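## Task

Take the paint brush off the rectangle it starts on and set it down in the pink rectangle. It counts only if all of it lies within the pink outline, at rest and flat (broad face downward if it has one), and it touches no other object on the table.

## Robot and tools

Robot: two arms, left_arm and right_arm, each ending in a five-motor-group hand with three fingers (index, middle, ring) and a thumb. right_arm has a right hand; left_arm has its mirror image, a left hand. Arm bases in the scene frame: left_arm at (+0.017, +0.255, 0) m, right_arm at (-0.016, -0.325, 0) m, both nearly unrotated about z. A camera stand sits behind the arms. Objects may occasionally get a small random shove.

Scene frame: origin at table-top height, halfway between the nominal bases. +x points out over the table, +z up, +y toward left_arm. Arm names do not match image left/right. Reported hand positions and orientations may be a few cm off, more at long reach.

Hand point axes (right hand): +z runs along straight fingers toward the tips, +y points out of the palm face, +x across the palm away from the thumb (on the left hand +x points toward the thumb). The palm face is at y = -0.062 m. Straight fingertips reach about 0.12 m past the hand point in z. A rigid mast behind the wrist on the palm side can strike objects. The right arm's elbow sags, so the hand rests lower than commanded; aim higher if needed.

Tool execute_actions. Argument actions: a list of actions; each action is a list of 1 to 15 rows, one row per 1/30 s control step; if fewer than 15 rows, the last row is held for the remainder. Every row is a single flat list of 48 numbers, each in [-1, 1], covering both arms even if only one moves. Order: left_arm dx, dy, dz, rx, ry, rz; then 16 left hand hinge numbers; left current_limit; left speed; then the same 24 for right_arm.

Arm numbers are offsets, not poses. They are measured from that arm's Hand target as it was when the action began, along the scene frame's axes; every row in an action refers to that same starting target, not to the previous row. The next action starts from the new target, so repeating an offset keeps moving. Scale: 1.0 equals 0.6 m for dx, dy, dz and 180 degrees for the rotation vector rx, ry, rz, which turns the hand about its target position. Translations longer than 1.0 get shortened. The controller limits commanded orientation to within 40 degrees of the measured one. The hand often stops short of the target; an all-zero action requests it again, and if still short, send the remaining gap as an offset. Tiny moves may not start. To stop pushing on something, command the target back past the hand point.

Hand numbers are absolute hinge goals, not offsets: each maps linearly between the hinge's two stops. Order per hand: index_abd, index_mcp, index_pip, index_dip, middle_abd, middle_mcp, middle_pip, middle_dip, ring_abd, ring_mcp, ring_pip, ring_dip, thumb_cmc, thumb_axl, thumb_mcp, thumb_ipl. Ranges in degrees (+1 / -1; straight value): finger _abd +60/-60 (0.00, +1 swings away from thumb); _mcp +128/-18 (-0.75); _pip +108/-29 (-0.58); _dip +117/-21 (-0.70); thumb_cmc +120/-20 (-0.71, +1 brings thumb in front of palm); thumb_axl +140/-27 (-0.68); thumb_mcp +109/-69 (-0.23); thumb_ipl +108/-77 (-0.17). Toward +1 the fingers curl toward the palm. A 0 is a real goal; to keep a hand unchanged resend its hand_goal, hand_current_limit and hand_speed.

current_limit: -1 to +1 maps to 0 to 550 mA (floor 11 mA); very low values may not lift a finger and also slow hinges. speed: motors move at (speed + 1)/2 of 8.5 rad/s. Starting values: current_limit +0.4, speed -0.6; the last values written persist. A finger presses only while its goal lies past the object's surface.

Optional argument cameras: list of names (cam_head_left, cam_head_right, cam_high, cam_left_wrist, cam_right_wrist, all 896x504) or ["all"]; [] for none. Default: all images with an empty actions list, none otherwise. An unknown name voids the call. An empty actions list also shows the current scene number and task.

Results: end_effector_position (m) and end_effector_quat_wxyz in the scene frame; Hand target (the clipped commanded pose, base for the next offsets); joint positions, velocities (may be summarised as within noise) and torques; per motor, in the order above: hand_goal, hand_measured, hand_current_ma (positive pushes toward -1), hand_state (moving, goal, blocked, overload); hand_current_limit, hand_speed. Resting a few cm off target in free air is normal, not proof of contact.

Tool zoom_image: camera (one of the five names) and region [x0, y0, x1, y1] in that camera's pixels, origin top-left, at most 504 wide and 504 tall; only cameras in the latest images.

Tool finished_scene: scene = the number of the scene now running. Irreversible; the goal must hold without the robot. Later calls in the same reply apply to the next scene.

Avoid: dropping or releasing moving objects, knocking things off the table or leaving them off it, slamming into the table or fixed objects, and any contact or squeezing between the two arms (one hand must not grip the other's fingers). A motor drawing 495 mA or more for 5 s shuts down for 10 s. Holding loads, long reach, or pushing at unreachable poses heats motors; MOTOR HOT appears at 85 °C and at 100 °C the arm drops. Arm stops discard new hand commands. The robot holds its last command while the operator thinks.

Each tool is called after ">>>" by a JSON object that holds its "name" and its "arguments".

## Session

>>> {"name": "execute_actions", "arguments": {"actions": []}}

Scene clock: 0.00 s.
left_arm: end_effector_position=(+1.0018, +0.3589, +0.3531) hand_goal=(+0.000, -0.754, -0.576, -0.696, +0.000, -0.754, -0.576, -0.696, +0.000, -0.754, -0.576, -0.696, -0.714, -0.678, -0.226, -0.168) hand_measured=(+0.000, -0.754, -0.576, -0.696, +0.000, -0.754, -0.576, -0.696, +0.000, -0.754, -0.576, -0.696, -0.714, -0.678, -0.226, -0.168) hand_current_ma=(+0, +0, +0, +0, +0, +0, +0, +0, +0, +0, +0, +0, +0, +0, +0, +0) hand_state=(goal, goal, goal, goal, goal, goal, goal, goal, goal, goal, goal, goal, goal, goal, goal, goal) hand_current_limit=0.40 hand_speed=-0.60 end_effector_quat_wxyz=(+0.756, +0.411, +0.499, +0.099) | right_arm: end_effector_position=(+0.3431, +0.2072, +0.2183) hand_goal=(+0.000, -0.754, -0.576, -0.696, +0.000, -0.754, -0.576, -0.696, +0.000, -0.754, -0.576, -0.696, -0.714, -0.678, -0.226, -0.168) hand_measured=(+0.000, -0.754, -0.576, -0.696, +0.000, -0.754, -0.576, -0.696, +0.000, -0.754, -0.576, -0.696, -0.714, -0.678, -0.226, -0.168) hand_current_ma=(+0, +0, +0, +0, +0, +0, +0, +0, +0, +0, +0, +0, +0, +0, +0, +0) hand_state=(goal, goal, goal, goal, goal, goal, goal, goal, goal, goal, goal, goal, goal, goal, goal, goal) hand_current_limit=0.40 hand_speed=-0.60 end_effector_quat_wxyz=(+0.061, +0.142, +0.936, +0.315)
Joint positions: left_arm=[0.181 2.49 2.376 0.33 0.704 -0.894] | right_arm=[0.938 1.528 1.13 -0.541 -0.183 -0.284]
Joint velocities: within noise
Joint torques (N m): no reading
Heat: left arm: hottest shoulder 36 °C; right arm: hottest elbow 38 °C.
Hand target: left_arm +0.9957, +0.3579, +0.3892; +0.768, +0.411, +0.478, +0.112 | right_arm +0.3476, +0.2132, +0.2342; +0.067, +0.140, +0.932, +0.328
camera_calibration:
cam_left_wrist: T_world_to_cam=[[-0.570027, -0.819932, 0.052726, 0.80784], [-0.49235, 0.289503, -0.820841, 0.639295], [0.657769, -0.493861, -0.568718, -0.154928], [0, 0, 0, 1]] pos_world=[0.877154, 0.400783, 0.394055]
cam_right_wrist: T_world_to_cam=[[0.888244, 0.272633, 0.369721, -0.405283], [0.191295, -0.951262, 0.24188, 0.0345351], [0.417646, -0.144123, -0.897107, 0.202607], [0, 0, 0, 1]] pos_world=[0.268766, 0.172546, 0.323249]

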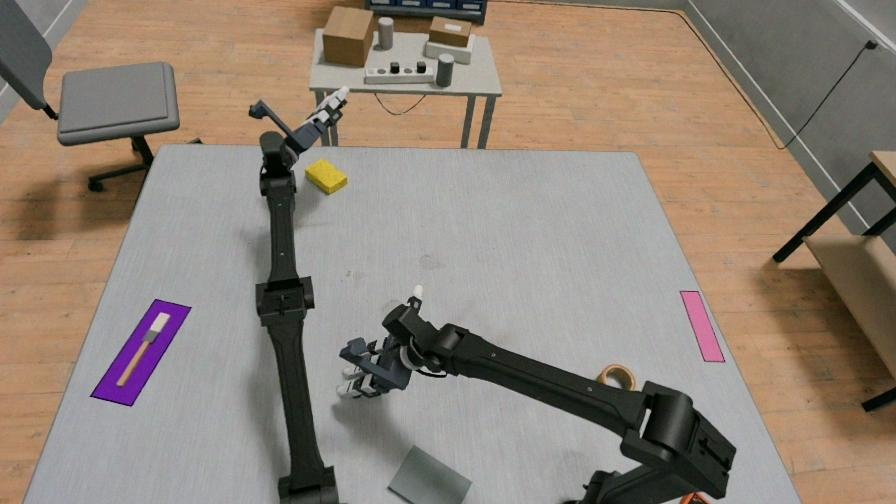

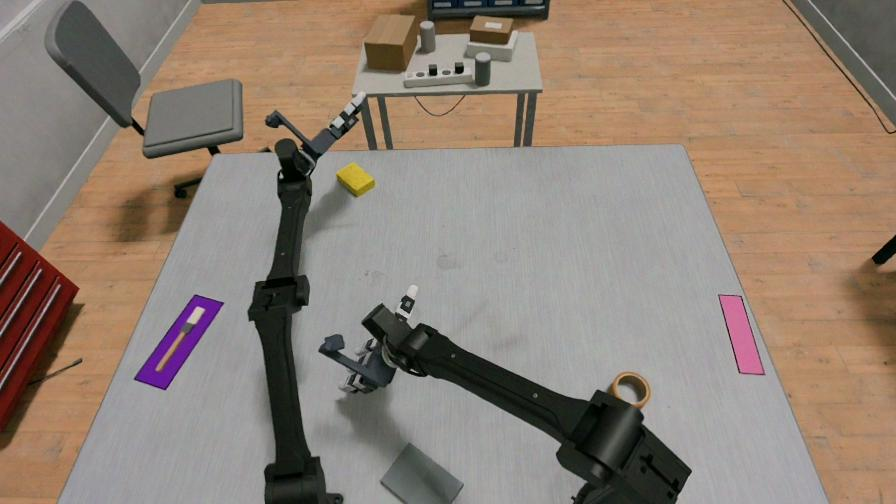

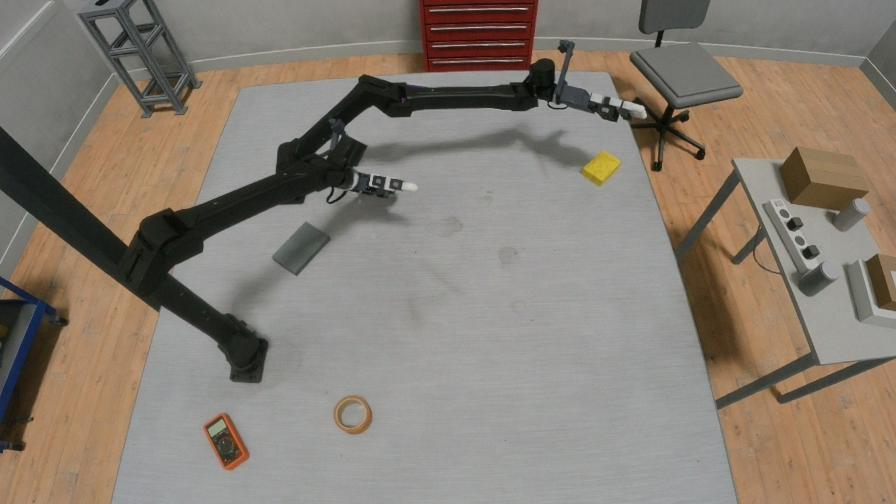

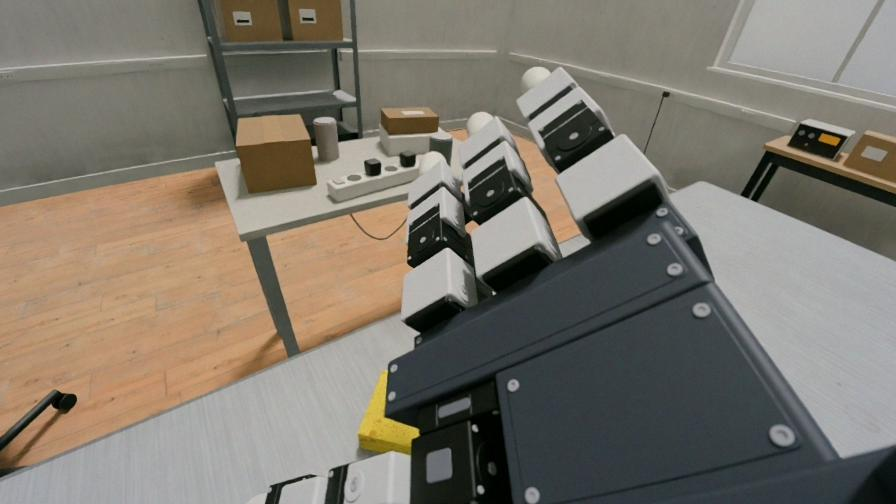

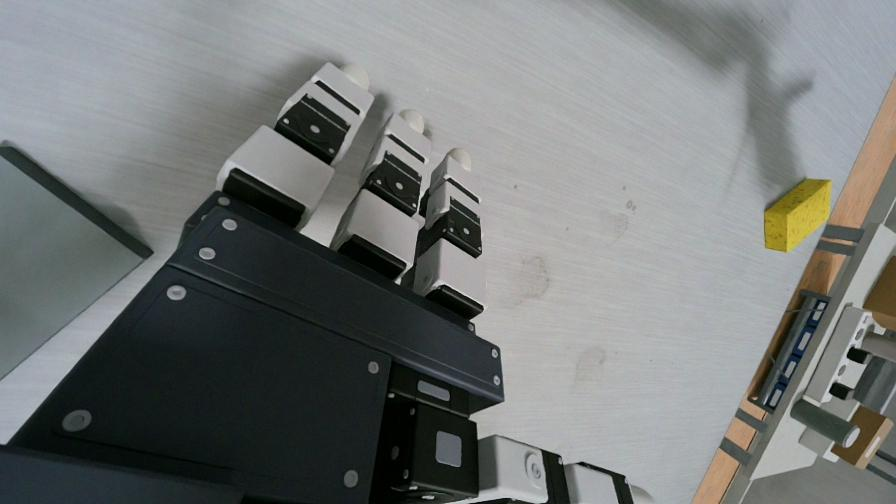

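>>> {"name": "zoom_image", "arguments": {"camera": "cam_head_left", "region": [80, 280, 210, 420]}}

>>> {"name": "zoom_image", "arguments": {"camera": "cam_head_right", "region": [120, 280, 250, 420]}}

>>> {"name": "zoom_image", "arguments": {"camera": "cam_head_right", "region": [690, 270, 810, 400]}}

>>> {"name": "zoom_image", "arguments": {"camera": "cam_head_left", "region": [650, 270, 770, 400]}}

Scaled by 3.600 from the camera's 896x504 image, which has a finer 1280x720 frame.

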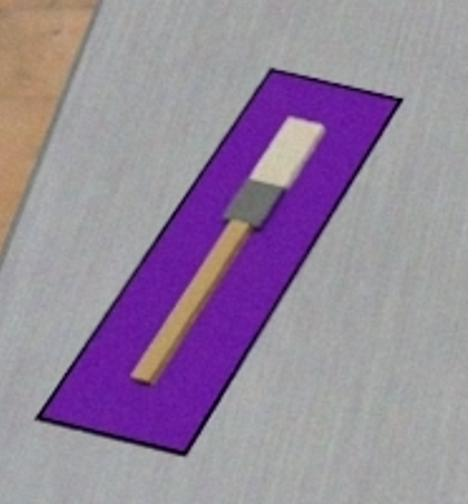

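Scaled by 3.600 from the camera's 896x504 image, which has a finer 1280x720 frame.

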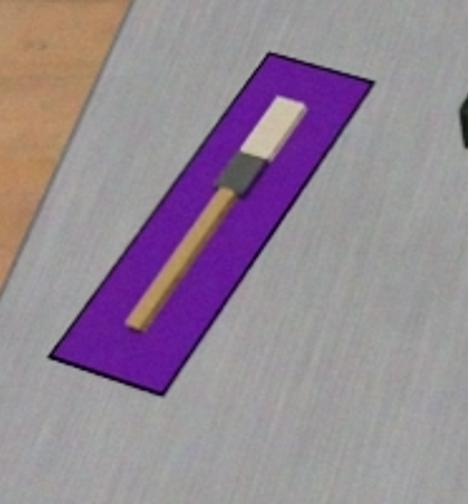

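Scaled by 3.877 from the camera's 896x504 image, which has a finer 1280x720 frame.

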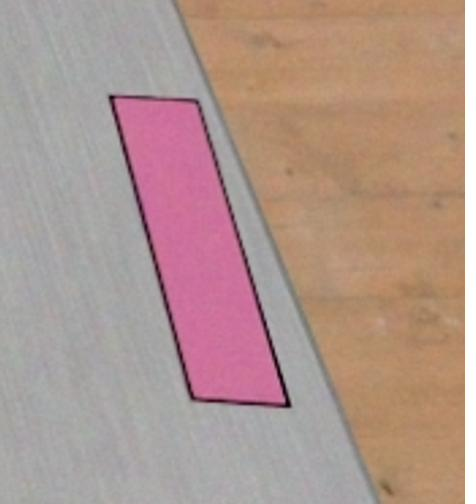

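Scaled by 3.877 from the camera's 896x504 image, which has a finer 1280x720 frame.

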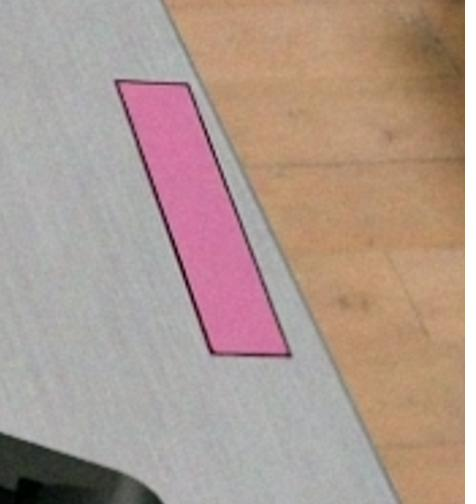

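>>> {"name": "execute_actions", "arguments": {"actions": [[[-0.0819,0.0637,0,0.0449,0.0446,-0.0114, 0.05,-0.754,-0.576,-0.696,0,-0.95,-0.95,-0.95,-0.05,-0.754,-0.576,-0.696,-0.714,-0.678,-0.226,-0.168,0.4,-0.6, 0.03,-0.1,0.05,-0.016,0.0242,-0.0485, 0.05,-0.754,-0.576,-0.696,0,-0.95,-0.95,-0.95,-0.05,-0.754,-0.576,-0.696,-0.714,-0.678,-0.226,-0.168,0.4,-0.6]],[[-0.0819,0.0637,-0.03,0.0449,0.0446,-0.0114, 0.05,-0.754,-0.576,-0.696,0,-0.95,-0.95,-0.95,-0.05,-0.754,-0.576,-0.696,-0.714,-0.678,-0.226,-0.168,0.4,-0.6, 0.05,-0.13,0.02,-0.016,0.0242,-0.0485, 0.05,-0.754,-0.576,-0.696,0,-0.95,-0.95,-0.95,-0.05,-0.754,-0.576,-0.696,-0.714,-0.678,-0.226,-0.168,0.4,-0.6]],[[-0.0819,0.0637,-0.03,0.0449,0.0446,-0.0114, 0.05,-0.754,-0.576,-0.696,0,-0.95,-0.95,-0.95,-0.05,-0.754,-0.576,-0.696,-0.714,-0.678,-0.226,-0.168,0.4,-0.6, 0.062,-0.132,0,-0.016,0.0242,-0.0485, 0.05,-0.754,-0.576,-0.696,0,-0.95,-0.95,-0.95,-0.05,-0.754,-0.576,-0.696,-0.714,-0.678,-0.226,-0.168,0.4,-0.6]],[[-0.0819,0.0637,-0.03,0.0449,0.0446,-0.0114, 0.05,-0.754,-0.576,-0.696,0,-0.95,-0.95,-0.95,-0.05,-0.754,-0.576,-0.696,-0.714,-0.678,-0.226,-0.168,0.4,-0.6, 0.062,-0.132,0,-0.016,0.0242,-0.0485, 0.05,-0.754,-0.576,-0.696,0,-0.95,-0.95,-0.95,-0.05,-0.754,-0.576,-0.696,-0.714,-0.678,-0.226,-0.168,0.4,-0.6]],[[-0.0819,0.0637,-0.03,0.0449,0.0446,-0.0114, 0.05,-0.754,-0.576,-0.696,0,-0.95,-0.95,-0.95,-0.05,-0.754,-0.576,-0.696,-0.714,-0.678,-0.226,-0.168,0.4,-0.6, 0.062,-0.132,0,-0.016,0.0242,-0.0485, 0.05,-0.754,-0.576,-0.696,0,-0.95,-0.95,-0.95,-0.05,-0.754,-0.576,-0.696,-0.714,-0.678,-0.226,-0.168,0.4,-0.6]]], "cameras": ["cam_head_left"]}}

Scene clock: 70.40 s.
left_arm: end_effector_position=(+0.7417, +0.5430, +0.2927) hand_goal=(+0.050, -0.754, -0.576, -0.696, +0.000, -0.950, -0.950, -0.950, -0.050, -0.754, -0.576, -0.696, -0.714, -0.678, -0.226, -0.168) hand_measured=(+0.042, -0.760, -0.576, -0.696, +0.000, -0.954, -0.948, -0.948, -0.050, -0.760, -0.576, -0.696, -0.720, -0.678, -0.226, -0.168) hand_current_ma=(-13, -11, -1, +0, +0, -6, +1, +3, +0, -13, -1, +0, -9, +1, +1, +0) hand_state=(goal, goal, goal, goal, goal, goal, goal, goal, goal, goal, goal, goal, goal, goal, goal, goal) hand_current_limit=0.40 hand_speed=-0.60 end_effector_quat_wxyz=(+0.381, +0.688, +0.616, +0.038) | right_arm: end_effector_position=(+0.4945, -0.1705, +0.2552) hand_goal=(+0.050, -0.754, -0.576, -0.696, +0.000, -0.950, -0.950, -0.950, -0.050, -0.754, -0.576, -0.696, -0.714, -0.678, -0.226, -0.168) hand_measured=(+0.048, -0.756, -0.576, -0.696, +0.000, -0.950, -0.946, -0.948, -0.048, -0.756, -0.576, -0.696, -0.718, -0.678, -0.224, -0.168) hand_current_ma=(-1, -2, +0, +0, +0, +0, +3, +2, +1, -2, +0, +0, -3, +0, +3, +0) hand_state=(goal, goal, goal, goal, goal, goal, goal, goal, goal, goal, goal, goal, goal, goal, goal, goal) hand_current_limit=0.40 hand_speed=-0.60 end_effector_quat_wxyz=(+0.018, +0.532, +0.838, +0.121)
Joint positions: left_arm=[0.58 2.049 2.081 -1.34 0.75 0.562] | right_arm=[0.279 1.38 1.286 -1.273 -0.136 -0.159]
Joint torques (N m): left_arm=[-1.2 -17.44 14.69 0.32 0.59 0.07] | right_arm=[0.32 -9.29 10.99 0.81 -0.15 -0.29]
Heat: left arm: hottest elbow 45 °C; right arm: hottest elbow 48 °C.
Hand target: left_arm +0.7499, +0.5491, +0.3173; +0.382, +0.698, +0.603, +0.056 | right_arm +0.5072, -0.1623, +0.2762; +0.027, +0.522, +0.842, +0.132
Off the commanded pose: left_arm 0.027 m, 3 deg | right_arm 0.026 m, 2 deg.
Images, in order (width x height): cam_head_left 896x504.

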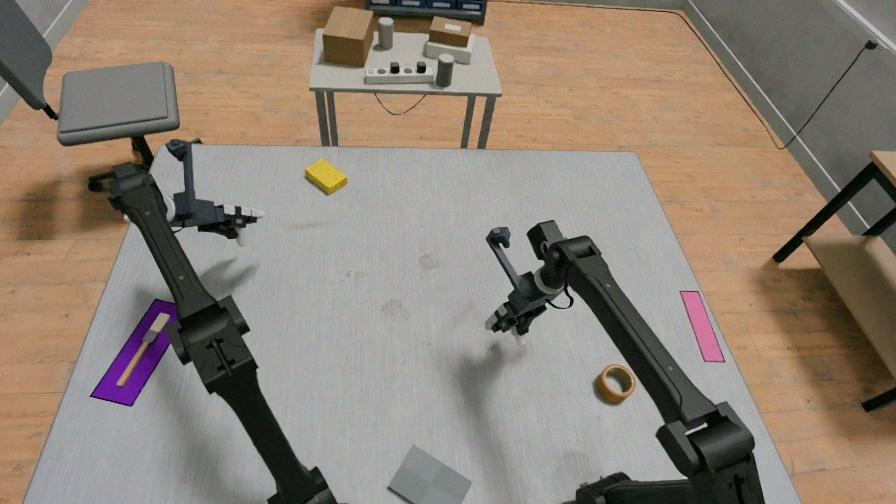

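>>> {"name": "execute_actions", "arguments": {"actions": [[[-0.0819,0.0637,-0.03,0.0449,0.0446,-0.0114, 0.05,-0.754,-0.576,-0.696,0,-0.95,-0.95,-0.95,-0.05,-0.754,-0.576,-0.696,-0.714,-0.678,-0.226,-0.168,0.4,-0.6, 0.062,-0.132,0,-0.016,0.0242,-0.0485, 0.05,-0.754,-0.576,-0.696,0,-0.95,-0.95,-0.95,-0.05,-0.754,-0.576,-0.696,-0.714,-0.678,-0.226,-0.168,0.4,-0.6]],[[-0.0819,0.0637,-0.03,0.0449,0.0446,-0.0114, 0.05,-0.754,-0.576,-0.696,0,-0.95,-0.95,-0.95,-0.05,-0.754,-0.576,-0.696,-0.714,-0.678,-0.226,-0.168,0.4,-0.6, 0.062,-0.132,0,-0.016,0.0242,-0.0485, 0.05,-0.754,-0.576,-0.696,0,-0.95,-0.95,-0.95,-0.05,-0.754,-0.576,-0.696,-0.714,-0.678,-0.226,-0.168,0.4,-0.6]],[[-0.0819,0.0637,-0.03,0.0449,0.0446,-0.0114, 0.05,-0.754,-0.576,-0.696,0,-0.95,-0.95,-0.95,-0.05,-0.754,-0.576,-0.696,-0.714,-0.678,-0.226,-0.168,0.4,-0.6, 0.062,-0.132,0,-0.016,0.0242,-0.0485, 0.05,-0.754,-0.576,-0.696,0,-0.95,-0.95,-0.95,-0.05,-0.754,-0.576,-0.696,-0.714,-0.678,-0.226,-0.168,0.4,-0.6]],[[-0.0819,0.0637,-0.05,0.0449,0.0446,-0.0114, 0.05,-0.754,-0.576,-0.696,0,-0.95,-0.95,-0.95,-0.05,-0.754,-0.576,-0.696,-0.714,-0.678,-0.226,-0.168,0.4,-0.6, 0,0,0,0,0,0, 0.05,-0.754,-0.576,-0.696,0,-0.95,-0.95,-0.95,-0.05,-0.754,-0.576,-0.696,-0.714,-0.678,-0.226,-0.168,0.4,-0.6]],[[0,0,-0.05,0,0,0, 0.05,-0.754,-0.576,-0.696,0,-0.95,-0.95,-0.95,-0.05,-0.754,-0.576,-0.696,-0.714,-0.678,-0.226,-0.168,0.4,-0.6, 0,0,0,0,0,0, 0.05,-0.754,-0.576,-0.696,0,-0.95,-0.95,-0.95,-0.05,-0.754,-0.576,-0.696,-0.714,-0.678,-0.226,-0.168,0.4,-0.6]]], "cameras": ["cam_left_wrist"]}}

>>> {"name": "zoom_image", "arguments": {"camera": "cam_left_wrist", "region": [330, 0, 630, 220]}}

Scene clock: 87.00 s.
left_arm: end_effector_position=(+0.5539, +0.6999, +0.1930) hand_goal=(+0.050, -0.754, -0.576, -0.696, +0.000, -0.950, -0.950, -0.950, -0.050, -0.754, -0.576, -0.696, -0.714, -0.678, -0.226, -0.168) hand_measured=(+0.046, -0.754, -0.576, -0.696, +0.000, -0.946, -0.948, -0.948, -0.050, -0.754, -0.576, -0.696, -0.716, -0.678, -0.224, -0.168) hand_current_ma=(-4, +0, -1, +0, +0, +5, +1, +3, +0, +1, -1, +0, -4, +1, +5, +0) hand_state=(goal, goal, goal, goal, goal, goal, goal, goal, goal, goal, goal, goal, goal, goal, goal, goal) hand_current_limit=0.40 hand_speed=-0.60 end_effector_quat_wxyz=(+0.003, +0.801, +0.599, -0.013) | right_arm: end_effector_position=(+0.6068, -0.4027, +0.2607) hand_goal=(+0.050, -0.754, -0.576, -0.696, +0.000, -0.950, -0.950, -0.950, -0.050, -0.754, -0.576, -0.696, -0.714, -0.678, -0.226, -0.168) hand_measured=(+0.048, -0.754, -0.576, -0.696, +0.000, -0.948, -0.946, -0.948, -0.048, -0.754, -0.576, -0.696, -0.716, -0.678, -0.222, -0.168) hand_current_ma=(-1, +0, +0, +0, +0, +2, +3, +2, +1, +0, +0, +0, -1, +0, +3, +0) hand_state=(goal, goal, goal, goal, goal, goal, goal, goal, goal, goal, goal, goal, goal, goal, goal, goal) hand_current_limit=0.40 hand_speed=-0.60 end_effector_quat_wxyz=(-0.011, +0.705, +0.710, -0.008)
Joint positions: left_arm=[0.809 2.054 2.074 -1.618 0.001 1.071] | right_arm=[-0.091 1.776 1.837 -1.658 -0.001 -0.11]
Joint torques (N m): left_arm=[-1.08 -18.78 8.72 0.5 -0.15 0.03] | right_arm=[0.73 -14.8 10.56 0.46 0.08 0.05]
Heat: left arm: hottest elbow 46 °C; right arm: hottest elbow 49 °C.
Hand target: left_arm +0.5533, +0.7020, +0.2031; -0.001, +0.804, +0.595, +0.000 | right_arm +0.6188, -0.4000, +0.2762; +0.000, +0.706, +0.708, +0.000
Off the commanded pose: left_arm 0.010 m, 2 deg | right_arm 0.020 m, 2 deg.
camera_calibration:
cam_left_wrist: T_world_to_cam=[[-0.828381, -0.55642, 0.0646664, 0.79698], [-0.364322, 0.622853, 0.692332, -0.407649], [-0.425505, 0.549955, -0.718676, 0.115492], [0, 0, 0, 1]] pos_world=[0.56083, 0.633846, 0.313691]
Images, in order (width x height): cam_left_wrist 896x504.

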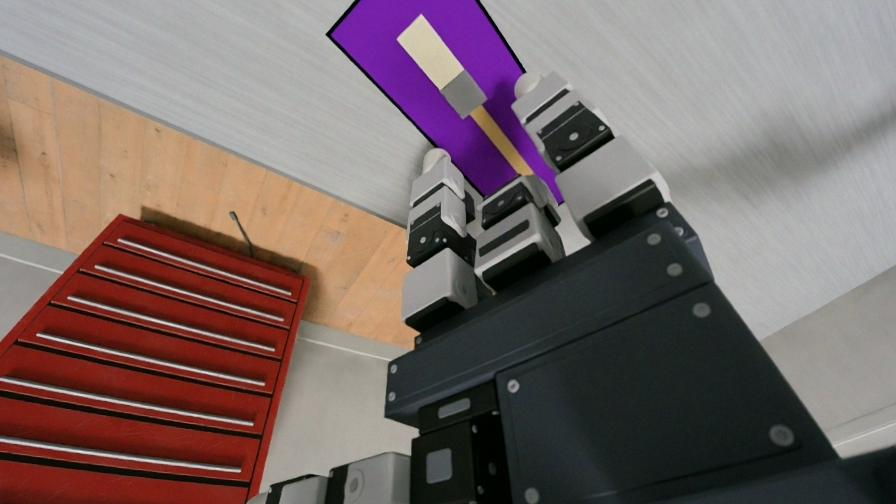

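Scaled by 1.680 from the camera's 896x504 image, which has a finer 1280x720 frame.

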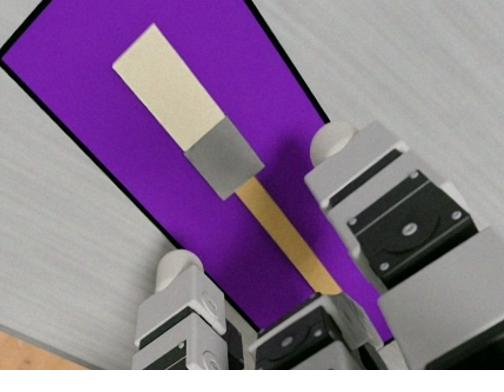

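>>> {"name": "execute_actions", "arguments": {"actions": [[[0.004,0,-0.05,0,0,0, 0.1,-0.754,-0.576,-0.696,0,-0.95,-0.95,-0.95,-0.1,-0.754,-0.576,-0.696,-0.714,-0.678,-0.226,-0.168,0.4,-0.6, 0,0,0,0,0,0, 0.05,-0.754,-0.576,-0.696,0,-0.95,-0.95,-0.95,-0.05,-0.754,-0.576,-0.696,-0.714,-0.678,-0.226,-0.168,0.4,-0.6]],[[0,0,-0.045,0,0,0, 0.12,-0.754,-0.576,-0.696,0,-0.95,-0.95,-0.95,-0.12,-0.754,-0.576,-0.696,-0.714,-0.678,-0.226,-0.168,0.4,-0.6, 0,0,0,0,0,0, 0.05,-0.754,-0.576,-0.696,0,-0.95,-0.95,-0.95,-0.05,-0.754,-0.576,-0.696,-0.714,-0.678,-0.226,-0.168,0.4,-0.6]]], "cameras": ["cam_left_wrist"]}}

>>> {"name": "zoom_image", "arguments": {"camera": "cam_left_wrist", "region": [370, 0, 590, 200]}}

Scene clock: 100.97 s.
left_arm: end_effector_position=(+0.5543, +0.7003, +0.1440) hand_goal=(+0.120, -0.754, -0.576, -0.696, +0.000, -0.950, -0.950, -0.950, -0.120, -0.754, -0.576, -0.696, -0.714, -0.678, -0.226, -0.168) hand_measured=(+0.114, -0.754, -0.576, -0.696, +0.000, -0.946, -0.948, -0.948, -0.116, -0.754, -0.576, -0.696, -0.716, -0.678, -0.224, -0.168) hand_current_ma=(-7, +0, -1, +0, +0, +5, +1, +3, +4, +1, -1, +0, -4, +1, +5, +0) hand_state=(goal, goal, goal, goal, goal, goal, goal, goal, goal, goal, goal, goal, goal, goal, goal, goal) hand_current_limit=0.40 hand_speed=-0.60 end_effector_quat_wxyz=(+0.002, +0.801, +0.599, -0.007) | right_arm: end_effector_position=(+0.6068, -0.4027, +0.2607) hand_goal=(+0.050, -0.754, -0.576, -0.696, +0.000, -0.950, -0.950, -0.950, -0.050, -0.754, -0.576, -0.696, -0.714, -0.678, -0.226, -0.168) hand_measured=(+0.048, -0.754, -0.576, -0.696, +0.000, -0.948, -0.946, -0.948, -0.048, -0.754, -0.576, -0.696, -0.716, -0.678, -0.222, -0.168) hand_current_ma=(-1, +0, +0, +0, +0, +2, +3, +2, +1, +0, +0, +0, -1, +0, +3, +0) hand_state=(goal, goal, goal, goal, goal, goal, goal, goal, goal, goal, goal, goal, goal, goal, goal, goal) hand_current_limit=0.40 hand_speed=-0.60 end_effector_quat_wxyz=(-0.011, +0.705, +0.710, -0.008)
Joint positions: left_arm=[0.809 2.053 1.943 -1.476 0.001 1.071] | right_arm=[-0.091 1.776 1.837 -1.658 -0.001 -0.11]
Joint torques (N m): left_arm=[-1.32 -17.73 8.81 0.59 -0.14 -0.02] | right_arm=[0.67 -14.51 10.36 0.27 0.11 0.08]
Heat: left arm: hottest elbow 45 °C; right arm: hottest elbow 52 °C.
Hand target: left_arm +0.5557, +0.7020, +0.1460; -0.001, +0.804, +0.595, +0.000 | right_arm +0.6188, -0.4000, +0.2762; +0.000, +0.706, +0.708, +0.000
Off the commanded pose: left_arm 0.003 m, 1 deg | right_arm 0.020 m, 2 deg.
camera_calibration:
cam_left_wrist: T_world_to_cam=[[-0.828858, -0.556898, 0.0534772, 0.80286], [-0.369909, 0.617234, 0.694398, -0.367084], [-0.419717, 0.555776, -0.717601, 0.0727878], [0, 0, 0, 1]] pos_world=[0.560219, 0.633234, 0.264201]
Images, in order (width x height): cam_left_wrist 896x504.

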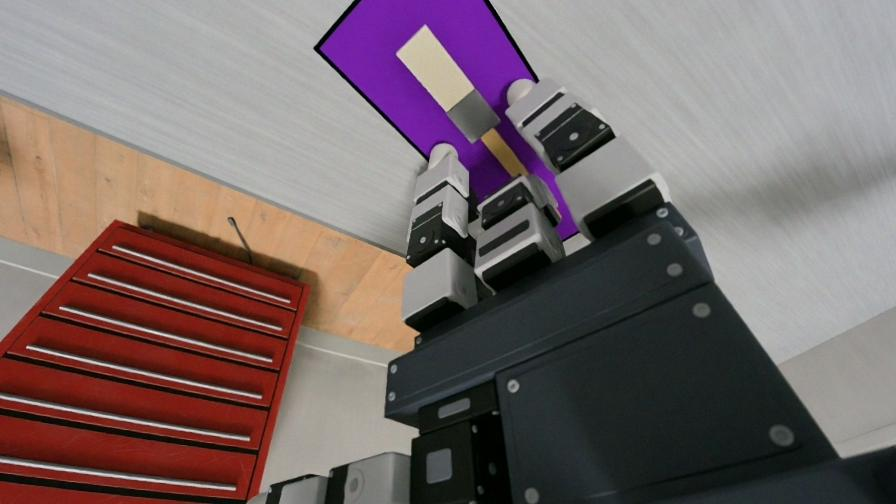

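Scaled by 2.291 from the camera's 896x504 image, which has a finer 1280x720 frame.

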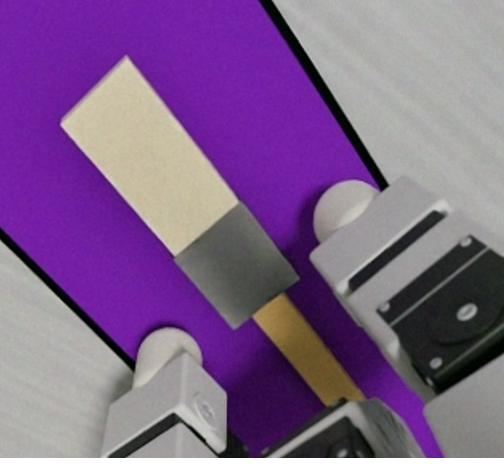

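>>> {"name": "execute_actions", "arguments": {"actions": [[[0.001,0,-0.018,0,0,0, 0.15,-0.754,-0.576,-0.696,0,-0.95,-0.95,-0.95,-0.15,-0.754,-0.576,-0.696,-0.714,-0.678,-0.226,-0.168,0.4,-0.8, 0,0,0,0,0,0, 0.05,-0.754,-0.576,-0.696,0,-0.95,-0.95,-0.95,-0.05,-0.754,-0.576,-0.696,-0.714,-0.678,-0.226,-0.168,0.4,-0.6]],[[0,0,-0.01,0,0,0, 0.18,-0.754,-0.576,-0.696,0,-0.95,-0.95,-0.95,-0.18,-0.754,-0.576,-0.696,-0.714,-0.678,-0.226,-0.168,0.4,-0.85, 0,0,0,0,0,0, 0.05,-0.754,-0.576,-0.696,0,-0.95,-0.95,-0.95,-0.05,-0.754,-0.576,-0.696,-0.714,-0.678,-0.226,-0.168,0.4,-0.6]]], "cameras": ["cam_left_wrist"]}}

>>> {"name": "zoom_image", "arguments": {"camera": "cam_left_wrist", "region": [370, 0, 590, 200]}}

Scene clock: 109.93 s.
left_arm: end_effector_position=(+0.5550, +0.7010, +0.1333) hand_goal=(+0.180, -0.754, -0.576, -0.696, +0.000, -0.950, -0.950, -0.950, -0.180, -0.754, -0.576, -0.696, -0.714, -0.678, -0.226, -0.168) hand_measured=(+0.174, -0.754, -0.576, -0.696, +0.000, -0.946, -0.948, -0.948, -0.176, -0.754, -0.576, -0.696, -0.716, -0.678, -0.224, -0.168) hand_current_ma=(-8, +0, -1, +0, +0, +5, +1, +3, +6, +1, -1, +0, -4, +1, +5, +0) hand_state=(goal, goal, goal, goal, goal, goal, goal, goal, goal, goal, goal, goal, goal, goal, goal, goal) hand_current_limit=0.40 hand_speed=-0.85 end_effector_quat_wxyz=(+0.001, +0.801, +0.599, -0.003) | right_arm: end_effector_position=(+0.6068, -0.4027, +0.2607) hand_goal=(+0.050, -0.754, -0.576, -0.696, +0.000, -0.950, -0.950, -0.950, -0.050, -0.754, -0.576, -0.696, -0.714, -0.678, -0.226, -0.168) hand_measured=(+0.048, -0.754, -0.576, -0.696, +0.000, -0.948, -0.946, -0.948, -0.048, -0.754, -0.576, -0.696, -0.716, -0.678, -0.222, -0.168) hand_current_ma=(-1, +0, +0, +0, +0, +2, +3, +2, +1, +0, +0, +0, -1, +0, +3, +0) hand_state=(goal, goal, goal, goal, goal, goal, goal, goal, goal, goal, goal, goal, goal, goal, goal, goal) hand_current_limit=0.40 hand_speed=-0.60 end_effector_quat_wxyz=(-0.011, +0.705, +0.710, -0.008)
Joint positions: left_arm=[0.809 2.053 1.913 -1.436 0.001 1.071] | right_arm=[-0.091 1.776 1.837 -1.658 -0.001 -0.11]
Joint torques (N m): left_arm=[-1.32 -16.91 8.65 0.61 -0.14 -0.02] | right_arm=[0.91 -14.33 10.56 0.36 0.11 0.05]
Heat: left arm: hottest shoulder 44 °C; right arm: hottest elbow 53 °C.
Hand target: left_arm +0.5564, +0.7020, +0.1294; -0.001, +0.804, +0.595, +0.000 | right_arm +0.6188, -0.4000, +0.2762; +0.000, +0.706, +0.708, +0.000
Off the commanded pose: left_arm 0.004 m, 1 deg | right_arm 0.020 m, 2 deg.
camera_calibration:
cam_left_wrist: T_world_to_cam=[[-0.829194, -0.557243, 0.0437975, 0.806162], [-0.37479, 0.612405, 0.696055, -0.353914], [-0.414694, 0.560749, -0.716651, 0.0585686], [0, 0, 0, 1]] pos_world=[0.560109, 0.633124, 0.253009]
Images, in order (width x height): cam_left_wrist 896x504.

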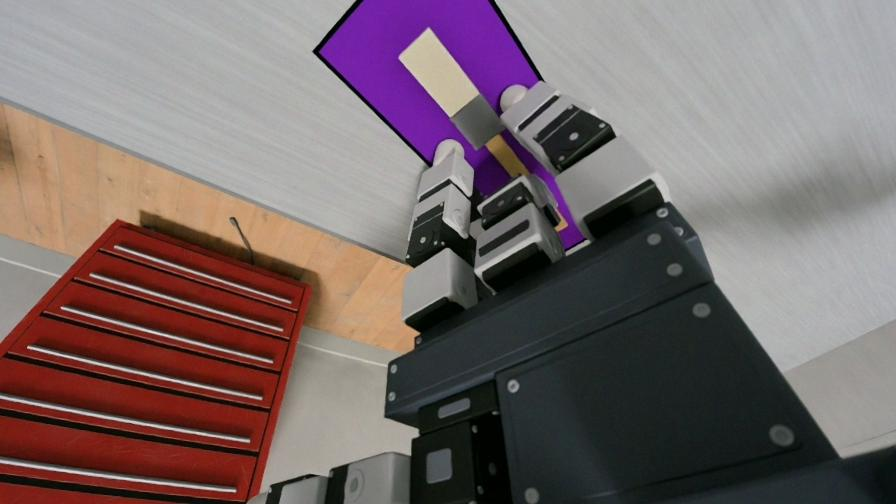

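Scaled by 2.291 from the camera's 896x504 image, which has a finer 1280x720 frame.

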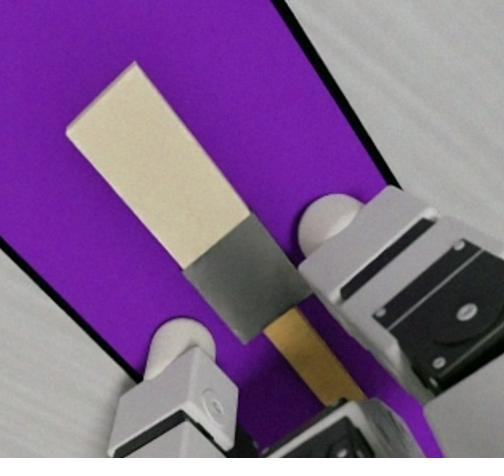

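>>> {"name": "execute_actions", "arguments": {"actions": [[[0,0,-0.009,0,0,0, 0.2,-0.754,-0.576,-0.696,0,-0.95,-0.95,-0.95,-0.2,-0.754,-0.576,-0.696,-0.714,-0.678,-0.226,-0.168,0.4,-0.9, 0,0,0,0,0,0, 0.05,-0.754,-0.576,-0.696,0,-0.95,-0.95,-0.95,-0.05,-0.754,-0.576,-0.696,-0.714,-0.678,-0.226,-0.168,0.4,-0.6]],[[0,0,0,0,0,0, 0.28,-0.754,-0.576,-0.696,0,-0.95,-0.95,-0.95,-0.28,-0.754,-0.576,-0.696,-0.714,-0.678,-0.226,-0.168,0.4,-0.9, 0,0,0,0,0,0, 0.05,-0.754,-0.576,-0.696,0,-0.95,-0.95,-0.95,-0.05,-0.754,-0.576,-0.696,-0.714,-0.678,-0.226,-0.168,0.4,-0.6]],[[0,0,0,0,0,0, 0.35,-0.754,-0.576,-0.696,0,-0.95,-0.95,-0.95,-0.35,-0.754,-0.576,-0.696,-0.714,-0.678,-0.226,-0.168,0.4,-0.9, 0,0,0,0,0,0, 0.05,-0.754,-0.576,-0.696,0,-0.95,-0.95,-0.95,-0.05,-0.754,-0.576,-0.696,-0.714,-0.678,-0.226,-0.168,0.4,-0.6]]], "cameras": ["cam_left_wrist"]}}

>>> {"name": "zoom_image", "arguments": {"camera": "cam_left_wrist", "region": [370, 0, 590, 200]}}

Scene clock: 118.47 s.
left_arm: end_effector_position=(+0.5558, +0.7018, +0.1308) hand_goal=(+0.350, -0.754, -0.576, -0.696, +0.000, -0.950, -0.950, -0.950, -0.350, -0.754, -0.576, -0.696, -0.714, -0.678, -0.226, -0.168) hand_measured=(+0.240, -0.754, -0.576, -0.696, +0.000, -0.946, -0.948, -0.948, -0.244, -0.754, -0.576, -0.696, -0.716, -0.678, -0.224, -0.168) hand_current_ma=(-338, +0, -1, +0, +0, +5, +1, +3, +327, +1, -1, +0, -4, +1, +5, +0) hand_state=(blocked, goal, goal, goal, goal, goal, goal, goal, blocked, goal, goal, goal, goal, goal, goal, goal) hand_current_limit=0.40 hand_speed=-0.90 end_effector_quat_wxyz=(+0.000, +0.801, +0.599, +0.000) | right_arm: end_effector_position=(+0.6068, -0.4027, +0.2607) hand_goal=(+0.050, -0.754, -0.576, -0.696, +0.000, -0.950, -0.950, -0.950, -0.050, -0.754, -0.576, -0.696, -0.714, -0.678, -0.226, -0.168) hand_measured=(+0.048, -0.754, -0.576, -0.696, +0.000, -0.948, -0.946, -0.948, -0.048, -0.754, -0.576, -0.696, -0.716, -0.678, -0.222, -0.168) hand_current_ma=(-1, +0, +0, +0, +0, +2, +3, +2, +1, +0, +0, +0, -1, +0, +3, +0) hand_state=(goal, goal, goal, goal, goal, goal, goal, goal, goal, goal, goal, goal, goal, goal, goal, goal) hand_current_limit=0.40 hand_speed=-0.60 end_effector_quat_wxyz=(-0.011, +0.705, +0.710, -0.008)
Joint positions: left_arm=[0.809 2.053 1.906 -1.422 0.001 1.071] | right_arm=[-0.091 1.776 1.837 -1.658 -0.001 -0.11]
Joint torques (N m): left_arm=[-1.26 -16.73 8.36 0.58 -0.13 -0.02] | right_arm=[0.97 -14.56 10.5 0.4 0.06 0.09]
Heat: left arm: hottest shoulder 44 °C; right arm: hottest elbow 53 °C.
Hand target: left_arm +0.5564, +0.7020, +0.1240; -0.001, +0.804, +0.595, +0.000 | right_arm +0.6188, -0.4000, +0.2762; +0.000, +0.706, +0.708, +0.000
Off the commanded pose: left_arm 0.007 m, 1 deg | right_arm 0.020 m, 2 deg.
camera_calibration:
cam_left_wrist: T_world_to_cam=[[-0.829368, -0.557416, 0.0378868, 0.808296], [-0.377583, 0.609196, 0.69736, -0.348804], [-0.4118, 0.564063, -0.715719, 0.0525286], [0, 0, 0, 1]] pos_world=[0.560304, 0.633418, 0.250214]
Images, in order (width x height): cam_left_wrist 896x504.

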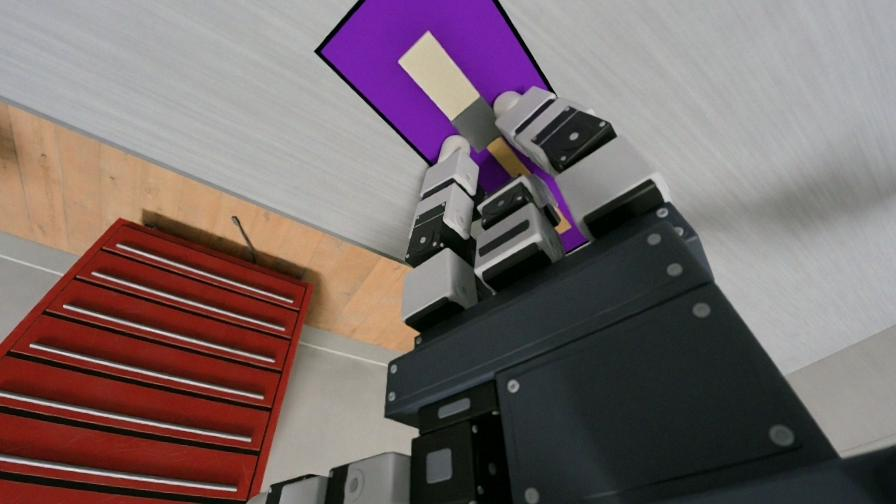

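Scaled by 2.291 from the camera's 896x504 image, which has a finer 1280x720 frame.

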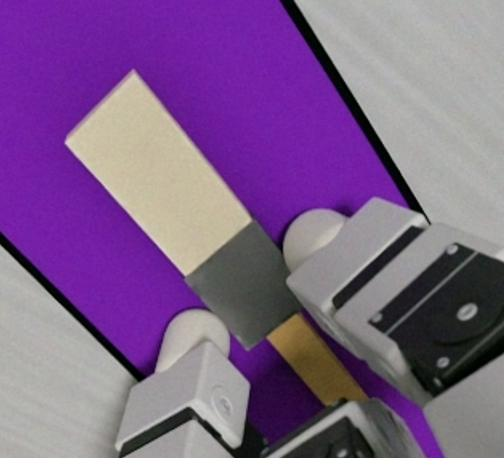

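>>> {"name": "execute_actions", "arguments": {"actions": [[[0,0,0,0,0,0, 0.22,-0.754,-0.576,-0.696,0,-0.95,-0.95,-0.95,-0.22,-0.754,-0.576,-0.696,-0.714,-0.678,-0.226,-0.168,0.4,-0.85, 0,0,0,0,0,0, 0.05,-0.754,-0.576,-0.696,0,-0.95,-0.95,-0.95,-0.05,-0.754,-0.576,-0.696,-0.714,-0.678,-0.226,-0.168,0.4,-0.6]],[[0,0,-0.008,0,0,0, 0.22,-0.754,-0.576,-0.696,0,-0.95,-0.95,-0.95,-0.22,-0.754,-0.576,-0.696,-0.714,-0.678,-0.226,-0.168,0.4,-0.9, 0,0,0,0,0,0, 0.05,-0.754,-0.576,-0.696,0,-0.95,-0.95,-0.95,-0.05,-0.754,-0.576,-0.696,-0.714,-0.678,-0.226,-0.168,0.4,-0.6]],[[0,0,0,0,0,0, 0.28,-0.754,-0.576,-0.696,0,-0.95,-0.95,-0.95,-0.28,-0.754,-0.576,-0.696,-0.714,-0.678,-0.226,-0.168,0.4,-0.9, 0,0,0,0,0,0, 0.05,-0.754,-0.576,-0.696,0,-0.95,-0.95,-0.95,-0.05,-0.754,-0.576,-0.696,-0.714,-0.678,-0.226,-0.168,0.4,-0.6]],[[0,0,0,0,0,0, 0.37,-0.754,-0.576,-0.696,0,-0.95,-0.95,-0.95,-0.37,-0.754,-0.576,-0.696,-0.714,-0.678,-0.226,-0.168,0.4,-0.9, 0,0,0,0,0,0, 0.05,-0.754,-0.576,-0.696,0,-0.95,-0.95,-0.95,-0.05,-0.754,-0.576,-0.696,-0.714,-0.678,-0.226,-0.168,0.4,-0.6]]]}}

>>> {"name": "execute_actions", "arguments": {"actions": [[[0,0,0.03,0,0,0, 0.38,-0.754,-0.576,-0.696,0,-0.95,-0.95,-0.95,-0.38,-0.754,-0.576,-0.696,-0.714,-0.678,-0.226,-0.168,0.4,-0.9, 0,0,0,0,0,0, 0.05,-0.754,-0.576,-0.696,0,-0.95,-0.95,-0.95,-0.05,-0.754,-0.576,-0.696,-0.714,-0.678,-0.226,-0.168,0.4,-0.6]],[[0,0,0.04,0,0,0, 0.38,-0.754,-0.576,-0.696,0,-0.95,-0.95,-0.95,-0.38,-0.754,-0.576,-0.696,-0.714,-0.678,-0.226,-0.168,0.4,-0.9, 0,0,0,0,0,0, 0.05,-0.754,-0.576,-0.696,0,-0.95,-0.95,-0.95,-0.05,-0.754,-0.576,-0.696,-0.714,-0.678,-0.226,-0.168,0.4,-0.6]],[[0,0,0.05,0,0,0, 0.38,-0.754,-0.576,-0.696,0,-0.95,-0.95,-0.95,-0.38,-0.754,-0.576,-0.696,-0.714,-0.678,-0.226,-0.168,0.4,-0.9, 0,0,0,0,0,0, 0.05,-0.754,-0.576,-0.696,0,-0.95,-0.95,-0.95,-0.05,-0.754,-0.576,-0.696,-0.714,-0.678,-0.226,-0.168,0.4,-0.6]]], "cameras": ["cam_left_wrist"]}}

>>> {"name": "zoom_image", "arguments": {"camera": "cam_left_wrist", "region": [370, 0, 590, 200]}}

Scene clock: 141.23 s.
left_arm: end_effector_position=(+0.5564, +0.7024, +0.1297) hand_goal=(+0.370, -0.754, -0.576, -0.696, +0.000, -0.950, -0.950, -0.950, -0.370, -0.754, -0.576, -0.696, -0.714, -0.678, -0.226, -0.168) hand_measured=(+0.252, -0.756, -0.578, -0.696, +0.000, -0.946, -0.948, -0.948, -0.232, -0.754, -0.576, -0.696, -0.716, -0.678, -0.224, -0.168) hand_current_ma=(-373, -4, -1, +0, +0, +5, +1, +3, +385, +1, -1, +0, -4, +1, +5, +0) hand_state=(blocked, goal, goal, goal, goal, goal, goal, goal, blocked, goal, goal, goal, goal, goal, goal, goal) hand_current_limit=0.40 hand_speed=-0.90 end_effector_quat_wxyz=(+0.000, +0.801, +0.599, +0.003) | right_arm: end_effector_position=(+0.6068, -0.4027, +0.2607) hand_goal=(+0.050, -0.754, -0.576, -0.696, +0.000, -0.950, -0.950, -0.950, -0.050, -0.754, -0.576, -0.696, -0.714, -0.678, -0.226, -0.168) hand_measured=(+0.048, -0.754, -0.576, -0.696, +0.000, -0.948, -0.946, -0.948, -0.048, -0.754, -0.576, -0.696, -0.716, -0.678, -0.222, -0.168) hand_current_ma=(-1, +0, +0, +0, +0, +2, +3, +2, +1, +0, +0, +0, -1, +0, +3, +0) hand_state=(goal, goal, goal, goal, goal, goal, goal, goal, goal, goal, goal, goal, goal, goal, goal, goal) hand_current_limit=0.40 hand_speed=-0.60 end_effector_quat_wxyz=(-0.011, +0.705, +0.710, -0.008)
Joint positions: left_arm=[0.809 2.053 1.902 -1.415 0.001 1.071] | right_arm=[-0.091 1.776 1.837 -1.658 -0.001 -0.11]
Joint torques (N m): left_arm=[-1.32 -16.5 7.83 0.75 -0.13 -0.02] | right_arm=[0.62 -14.39 10.48 0.28 0.11 0.06]
Heat: left arm: hottest shoulder 44 °C; right arm: hottest elbow 55 °C.
Hand target: left_arm +0.5563, +0.7020, +0.1191; -0.001, +0.804, +0.595, +0.000 | right_arm +0.6188, -0.4000, +0.2762; +0.000, +0.706, +0.708, +0.000
Off the commanded pose: left_arm 0.011 m, 1 deg | right_arm 0.020 m, 2 deg.

Scene clock: 143.00 s.
left_arm: end_effector_position=(+0.5464, +0.6928, +0.1559) hand_goal=(+0.380, -0.754, -0.576, -0.696, +0.000, -0.950, -0.950, -0.950, -0.380, -0.754, -0.576, -0.696, -0.714, -0.678, -0.226, -0.168) hand_measured=(+0.252, -0.750, -0.576, -0.696, +0.000, -0.946, -0.948, -0.948, -0.232, -0.752, -0.576, -0.696, -0.716, -0.678, -0.224, -0.168) hand_current_ma=(-385, +6, +1, +0, +0, +5, +1, +3, +385, +2, -1, +0, -3, +1, +5, +0) hand_state=(blocked, goal, goal, goal, goal, goal, goal, goal, blocked, goal, goal, goal, goal, goal, goal, goal) hand_current_limit=0.40 hand_speed=-0.90 end_effector_quat_wxyz=(+0.004, +0.800, +0.599, -0.032) | right_arm: end_effector_position=(+0.6068, -0.4027, +0.2607) hand_goal=(+0.050, -0.754, -0.576, -0.696, +0.000, -0.950, -0.950, -0.950, -0.050, -0.754, -0.576, -0.696, -0.714, -0.678, -0.226, -0.168) hand_measured=(+0.048, -0.754, -0.576, -0.696, +0.000, -0.948, -0.946, -0.948, -0.048, -0.754, -0.576, -0.696, -0.716, -0.678, -0.222, -0.168) hand_current_ma=(-1, +0, +0, +0, +0, +2, +3, +2, +1, +0, +0, +0, -1, +0, +3, +0) hand_state=(goal, goal, goal, goal, goal, goal, goal, goal, goal, goal, goal, goal, goal, goal, goal, goal) hand_current_limit=0.40 hand_speed=-0.60 end_effector_quat_wxyz=(-0.011, +0.705, +0.710, -0.008)
Joint positions: left_arm=[0.809 2.053 1.981 -1.563 0 1.071] | right_arm=[-0.091 1.776 1.837 -1.658 -0.001 -0.11]
Joint torques (N m): left_arm=[-1.38 -18.49 14.22 -0.35 -0.1 -0.02] | right_arm=[0.97 -14.68 10.44 0.38 0.11 0.04]
Heat: left arm: hottest shoulder 44 °C; right arm: hottest elbow 55 °C.
Hand target: left_arm +0.5563, +0.7020, +0.1911; -0.001, +0.804, +0.595, -0.001 | right_arm +0.6188, -0.4000, +0.2762; +0.000, +0.706, +0.708, +0.000
Off the commanded pose: left_arm 0.038 m, 4 deg | right_arm 0.020 m, 2 deg.
camera_calibration:
cam_left_wrist: T_world_to_cam=[[-0.826117, -0.554277, 0.101527, 0.780643], [-0.345291, 0.640314, 0.686129, -0.401796], [-0.445315, 0.531766, -0.720361, 0.113184], [0, 0, 0, 1]] pos_world=[0.556568, 0.62978, 0.27796]
Images, in order (width x height): cam_left_wrist 896x504.

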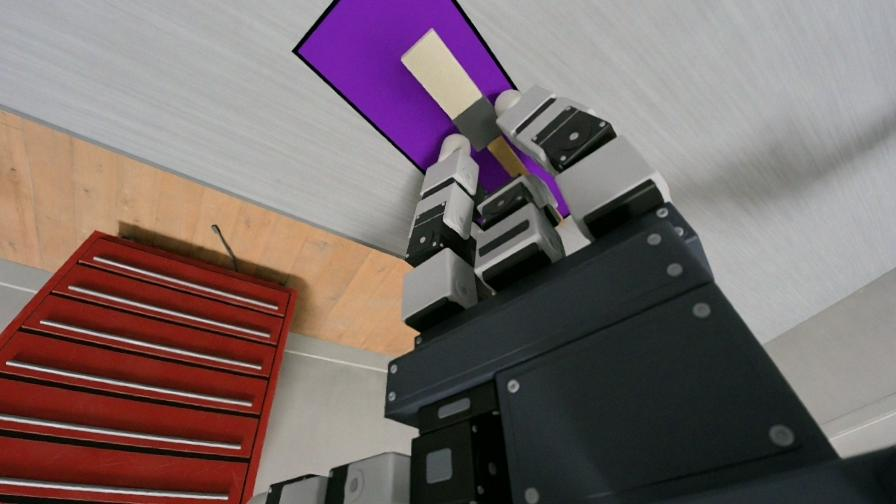

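Scaled by 2.291 from the camera's 896x504 image, which has a finer 1280x720 frame.

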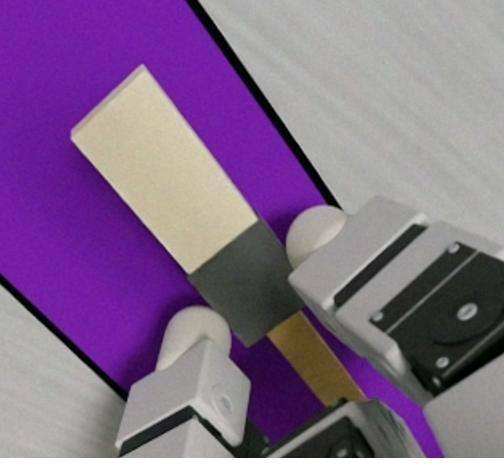

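>>> {"name": "execute_actions", "arguments": {"actions": [[[0.04,-0.08,0.04,0,0,0.0118, 0.38,-0.754,-0.576,-0.696,0,-0.95,-0.95,-0.95,-0.38,-0.754,-0.576,-0.696,-0.714,-0.678,-0.226,-0.168,0.4,-0.9, 0,0,0,0,0,0, 0.05,-0.754,-0.576,-0.696,0,-0.95,-0.95,-0.95,-0.05,-0.754,-0.576,-0.696,-0.714,-0.678,-0.226,-0.168,0.4,-0.6]],[[0.04,-0.16,0,0,0,0.0118, 0.38,-0.754,-0.576,-0.696,0,-0.95,-0.95,-0.95,-0.38,-0.754,-0.576,-0.696,-0.714,-0.678,-0.226,-0.168,0.4,-0.9, 0,0,0,0,0,0, 0.05,-0.754,-0.576,-0.696,0,-0.95,-0.95,-0.95,-0.05,-0.754,-0.576,-0.696,-0.714,-0.678,-0.226,-0.168,0.4,-0.6]],[[0.04,-0.16,0,0,0,0.0118, 0.38,-0.754,-0.576,-0.696,0,-0.95,-0.95,-0.95,-0.38,-0.754,-0.576,-0.696,-0.714,-0.678,-0.226,-0.168,0.4,-0.9, 0,0,0,0,0,0, 0.05,-0.754,-0.576,-0.696,0,-0.95,-0.95,-0.95,-0.05,-0.754,-0.576,-0.696,-0.714,-0.678,-0.226,-0.168,0.4,-0.6]],[[0.04,-0.16,0,0,0,0.0118, 0.38,-0.754,-0.576,-0.696,0,-0.95,-0.95,-0.95,-0.38,-0.754,-0.576,-0.696,-0.714,-0.678,-0.226,-0.168,0.4,-0.9, 0,0,0,0,0,0, 0.05,-0.754,-0.576,-0.696,0,-0.95,-0.95,-0.95,-0.05,-0.754,-0.576,-0.696,-0.714,-0.678,-0.226,-0.168,0.4,-0.6]],[[-0.0125,-0.16,0,0,0,0.0118, 0.38,-0.754,-0.576,-0.696,0,-0.95,-0.95,-0.95,-0.38,-0.754,-0.576,-0.696,-0.714,-0.678,-0.226,-0.168,0.4,-0.9, 0,0,0,0,0,0, 0.05,-0.754,-0.576,-0.696,0,-0.95,-0.95,-0.95,-0.05,-0.754,-0.576,-0.696,-0.714,-0.678,-0.226,-0.168,0.4,-0.6]],[[-0.0125,-0.16,0,0,0,0.0118, 0.38,-0.754,-0.576,-0.696,0,-0.95,-0.95,-0.95,-0.38,-0.754,-0.576,-0.696,-0.714,-0.678,-0.226,-0.168,0.4,-0.9, 0,0,0,0,0,0, 0.05,-0.754,-0.576,-0.696,0,-0.95,-0.95,-0.95,-0.05,-0.754,-0.576,-0.696,-0.714,-0.678,-0.226,-0.168,0.4,-0.6]],[[-0.0125,-0.16,-0.02,0,0,0.0118, 0.38,-0.754,-0.576,-0.696,0,-0.95,-0.95,-0.95,-0.38,-0.754,-0.576,-0.696,-0.714,-0.678,-0.226,-0.168,0.4,-0.9, 0,0,0,0,0,0, 0.05,-0.754,-0.576,-0.696,0,-0.95,-0.95,-0.95,-0.05,-0.754,-0.576,-0.696,-0.714,-0.678,-0.226,-0.168,0.4,-0.6]],[[-0.0125,-0.155,-0.03,0,0,0.0118, 0.38,-0.754,-0.576,-0.696,0,-0.95,-0.95,-0.95,-0.38,-0.754,-0.576,-0.696,-0.714,-0.678,-0.226,-0.168,0.4,-0.9, 0,0,0,0,0,0, 0.05,-0.754,-0.576,-0.696,0,-0.95,-0.95,-0.95,-0.05,-0.754,-0.576,-0.696,-0.714,-0.678,-0.226,-0.168,0.4,-0.6]],[[0,0,-0.04,0,0,0, 0.38,-0.754,-0.576,-0.696,0,-0.95,-0.95,-0.95,-0.38,-0.754,-0.576,-0.696,-0.714,-0.678,-0.226,-0.168,0.4,-0.9, 0,0,0,0,0,0, 0.05,-0.754,-0.576,-0.696,0,-0.95,-0.95,-0.95,-0.05,-0.754,-0.576,-0.696,-0.714,-0.678,-0.226,-0.168,0.4,-0.6]]], "cameras": ["cam_left_wrist","cam_head_right"]}}

>>> {"name": "zoom_image", "arguments": {"camera": "cam_left_wrist", "region": [370, 0, 590, 200]}}

Scene clock: 166.23 s.
left_arm: end_effector_position=(+0.6093, -0.0185, +0.1516) hand_goal=(+0.380, -0.754, -0.576, -0.696, +0.000, -0.950, -0.950, -0.950, -0.380, -0.754, -0.576, -0.696, -0.714, -0.678, -0.226, -0.168) hand_measured=(+0.252, -0.754, -0.576, -0.696, +0.000, -0.946, -0.948, -0.948, -0.232, -0.752, -0.576, -0.696, -0.714, -0.678, -0.224, -0.168) hand_current_ma=(-385, +1, +1, +0, +0, +6, +1, +3, +385, +4, +0, +0, +0, +1, +5, +0) hand_state=(blocked, goal, goal, goal, goal, goal, goal, goal, blocked, goal, goal, goal, goal, goal, goal, goal) hand_current_limit=0.40 hand_speed=-0.90 end_effector_quat_wxyz=(-0.016, +0.716, +0.697, -0.007) | right_arm: end_effector_position=(+0.6068, -0.4027, +0.2607) hand_goal=(+0.050, -0.754, -0.576, -0.696, +0.000, -0.950, -0.950, -0.950, -0.050, -0.754, -0.576, -0.696, -0.714, -0.678, -0.226, -0.168) hand_measured=(+0.048, -0.754, -0.576, -0.696, +0.000, -0.948, -0.946, -0.948, -0.048, -0.754, -0.576, -0.696, -0.716, -0.678, -0.222, -0.168) hand_current_ma=(-1, +0, +0, +0, +0, +2, +3, +2, +1, +0, +0, +0, -1, +0, +3, +0) hand_state=(goal, goal, goal, goal, goal, goal, goal, goal, goal, goal, goal, goal, goal, goal, goal, goal) hand_current_limit=0.40 hand_speed=-0.60 end_effector_quat_wxyz=(-0.011, +0.705, +0.710, -0.008)
Joint positions: left_arm=[-0.5 1.925 1.766 -1.446 0.005 -0.498] | right_arm=[-0.091 1.776 1.837 -1.658 -0.001 -0.11]
Joint torques (N m): left_arm=[-0.26 -15.27 11.07 0.44 -0.27 -0.25] | right_arm=[1.03 -14.27 10.51 0.35 0.12 0.07]
Heat: left arm: hottest shoulder 44 °C; right arm: hottest elbow 56 °C.
Hand target: left_arm +0.6225, -0.0151, +0.1612; +0.000, +0.707, +0.707, -0.001 | right_arm +0.6188, -0.4000, +0.2762; +0.000, +0.706, +0.708, +0.000
Off the commanded pose: left_arm 0.017 m, 2 deg | right_arm 0.020 m, 2 deg.
camera_calibration:
cam_left_wrist: T_world_to_cam=[[-0.656834, -0.752375, 0.0500143, 0.339778], [-0.498164, 0.482783, 0.720245, 0.16341], [-0.56604, 0.448166, -0.691914, 0.584061], [0, 0, 0, 1]] pos_world=[0.635185, -0.0850075, 0.269431]
Images, in order (width x height): cam_head_right 896x504, cam_left_wrist 896x504.

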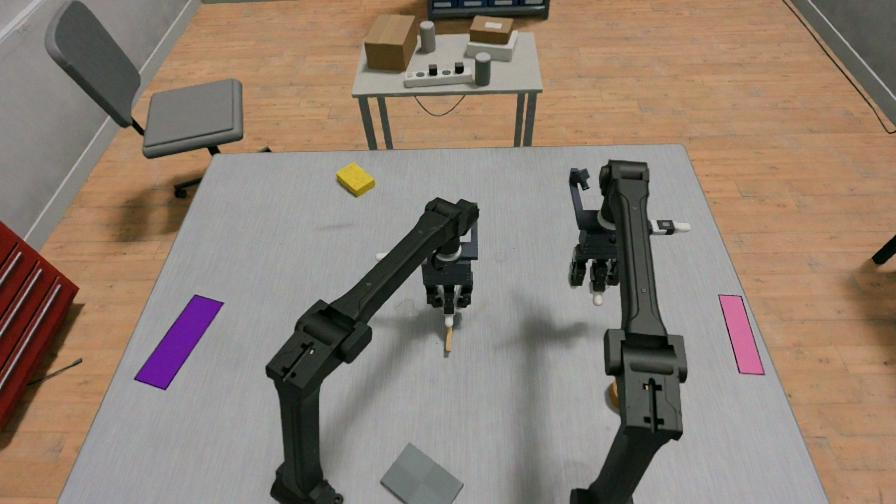

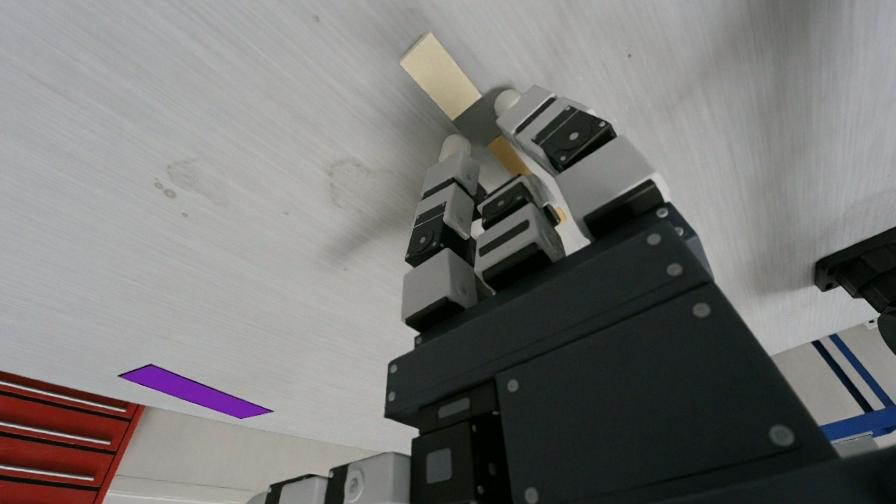

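Scaled by 2.291 from the camera's 896x504 image, which has a finer 1280x720 frame.

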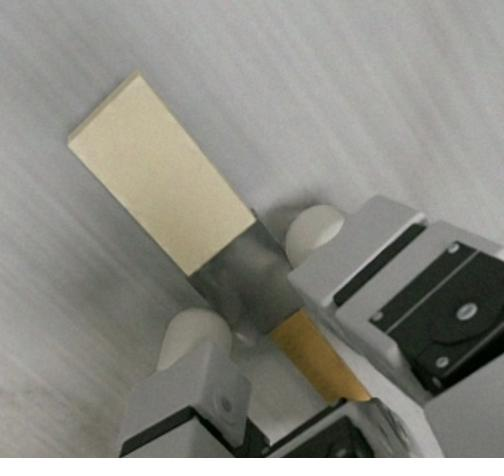

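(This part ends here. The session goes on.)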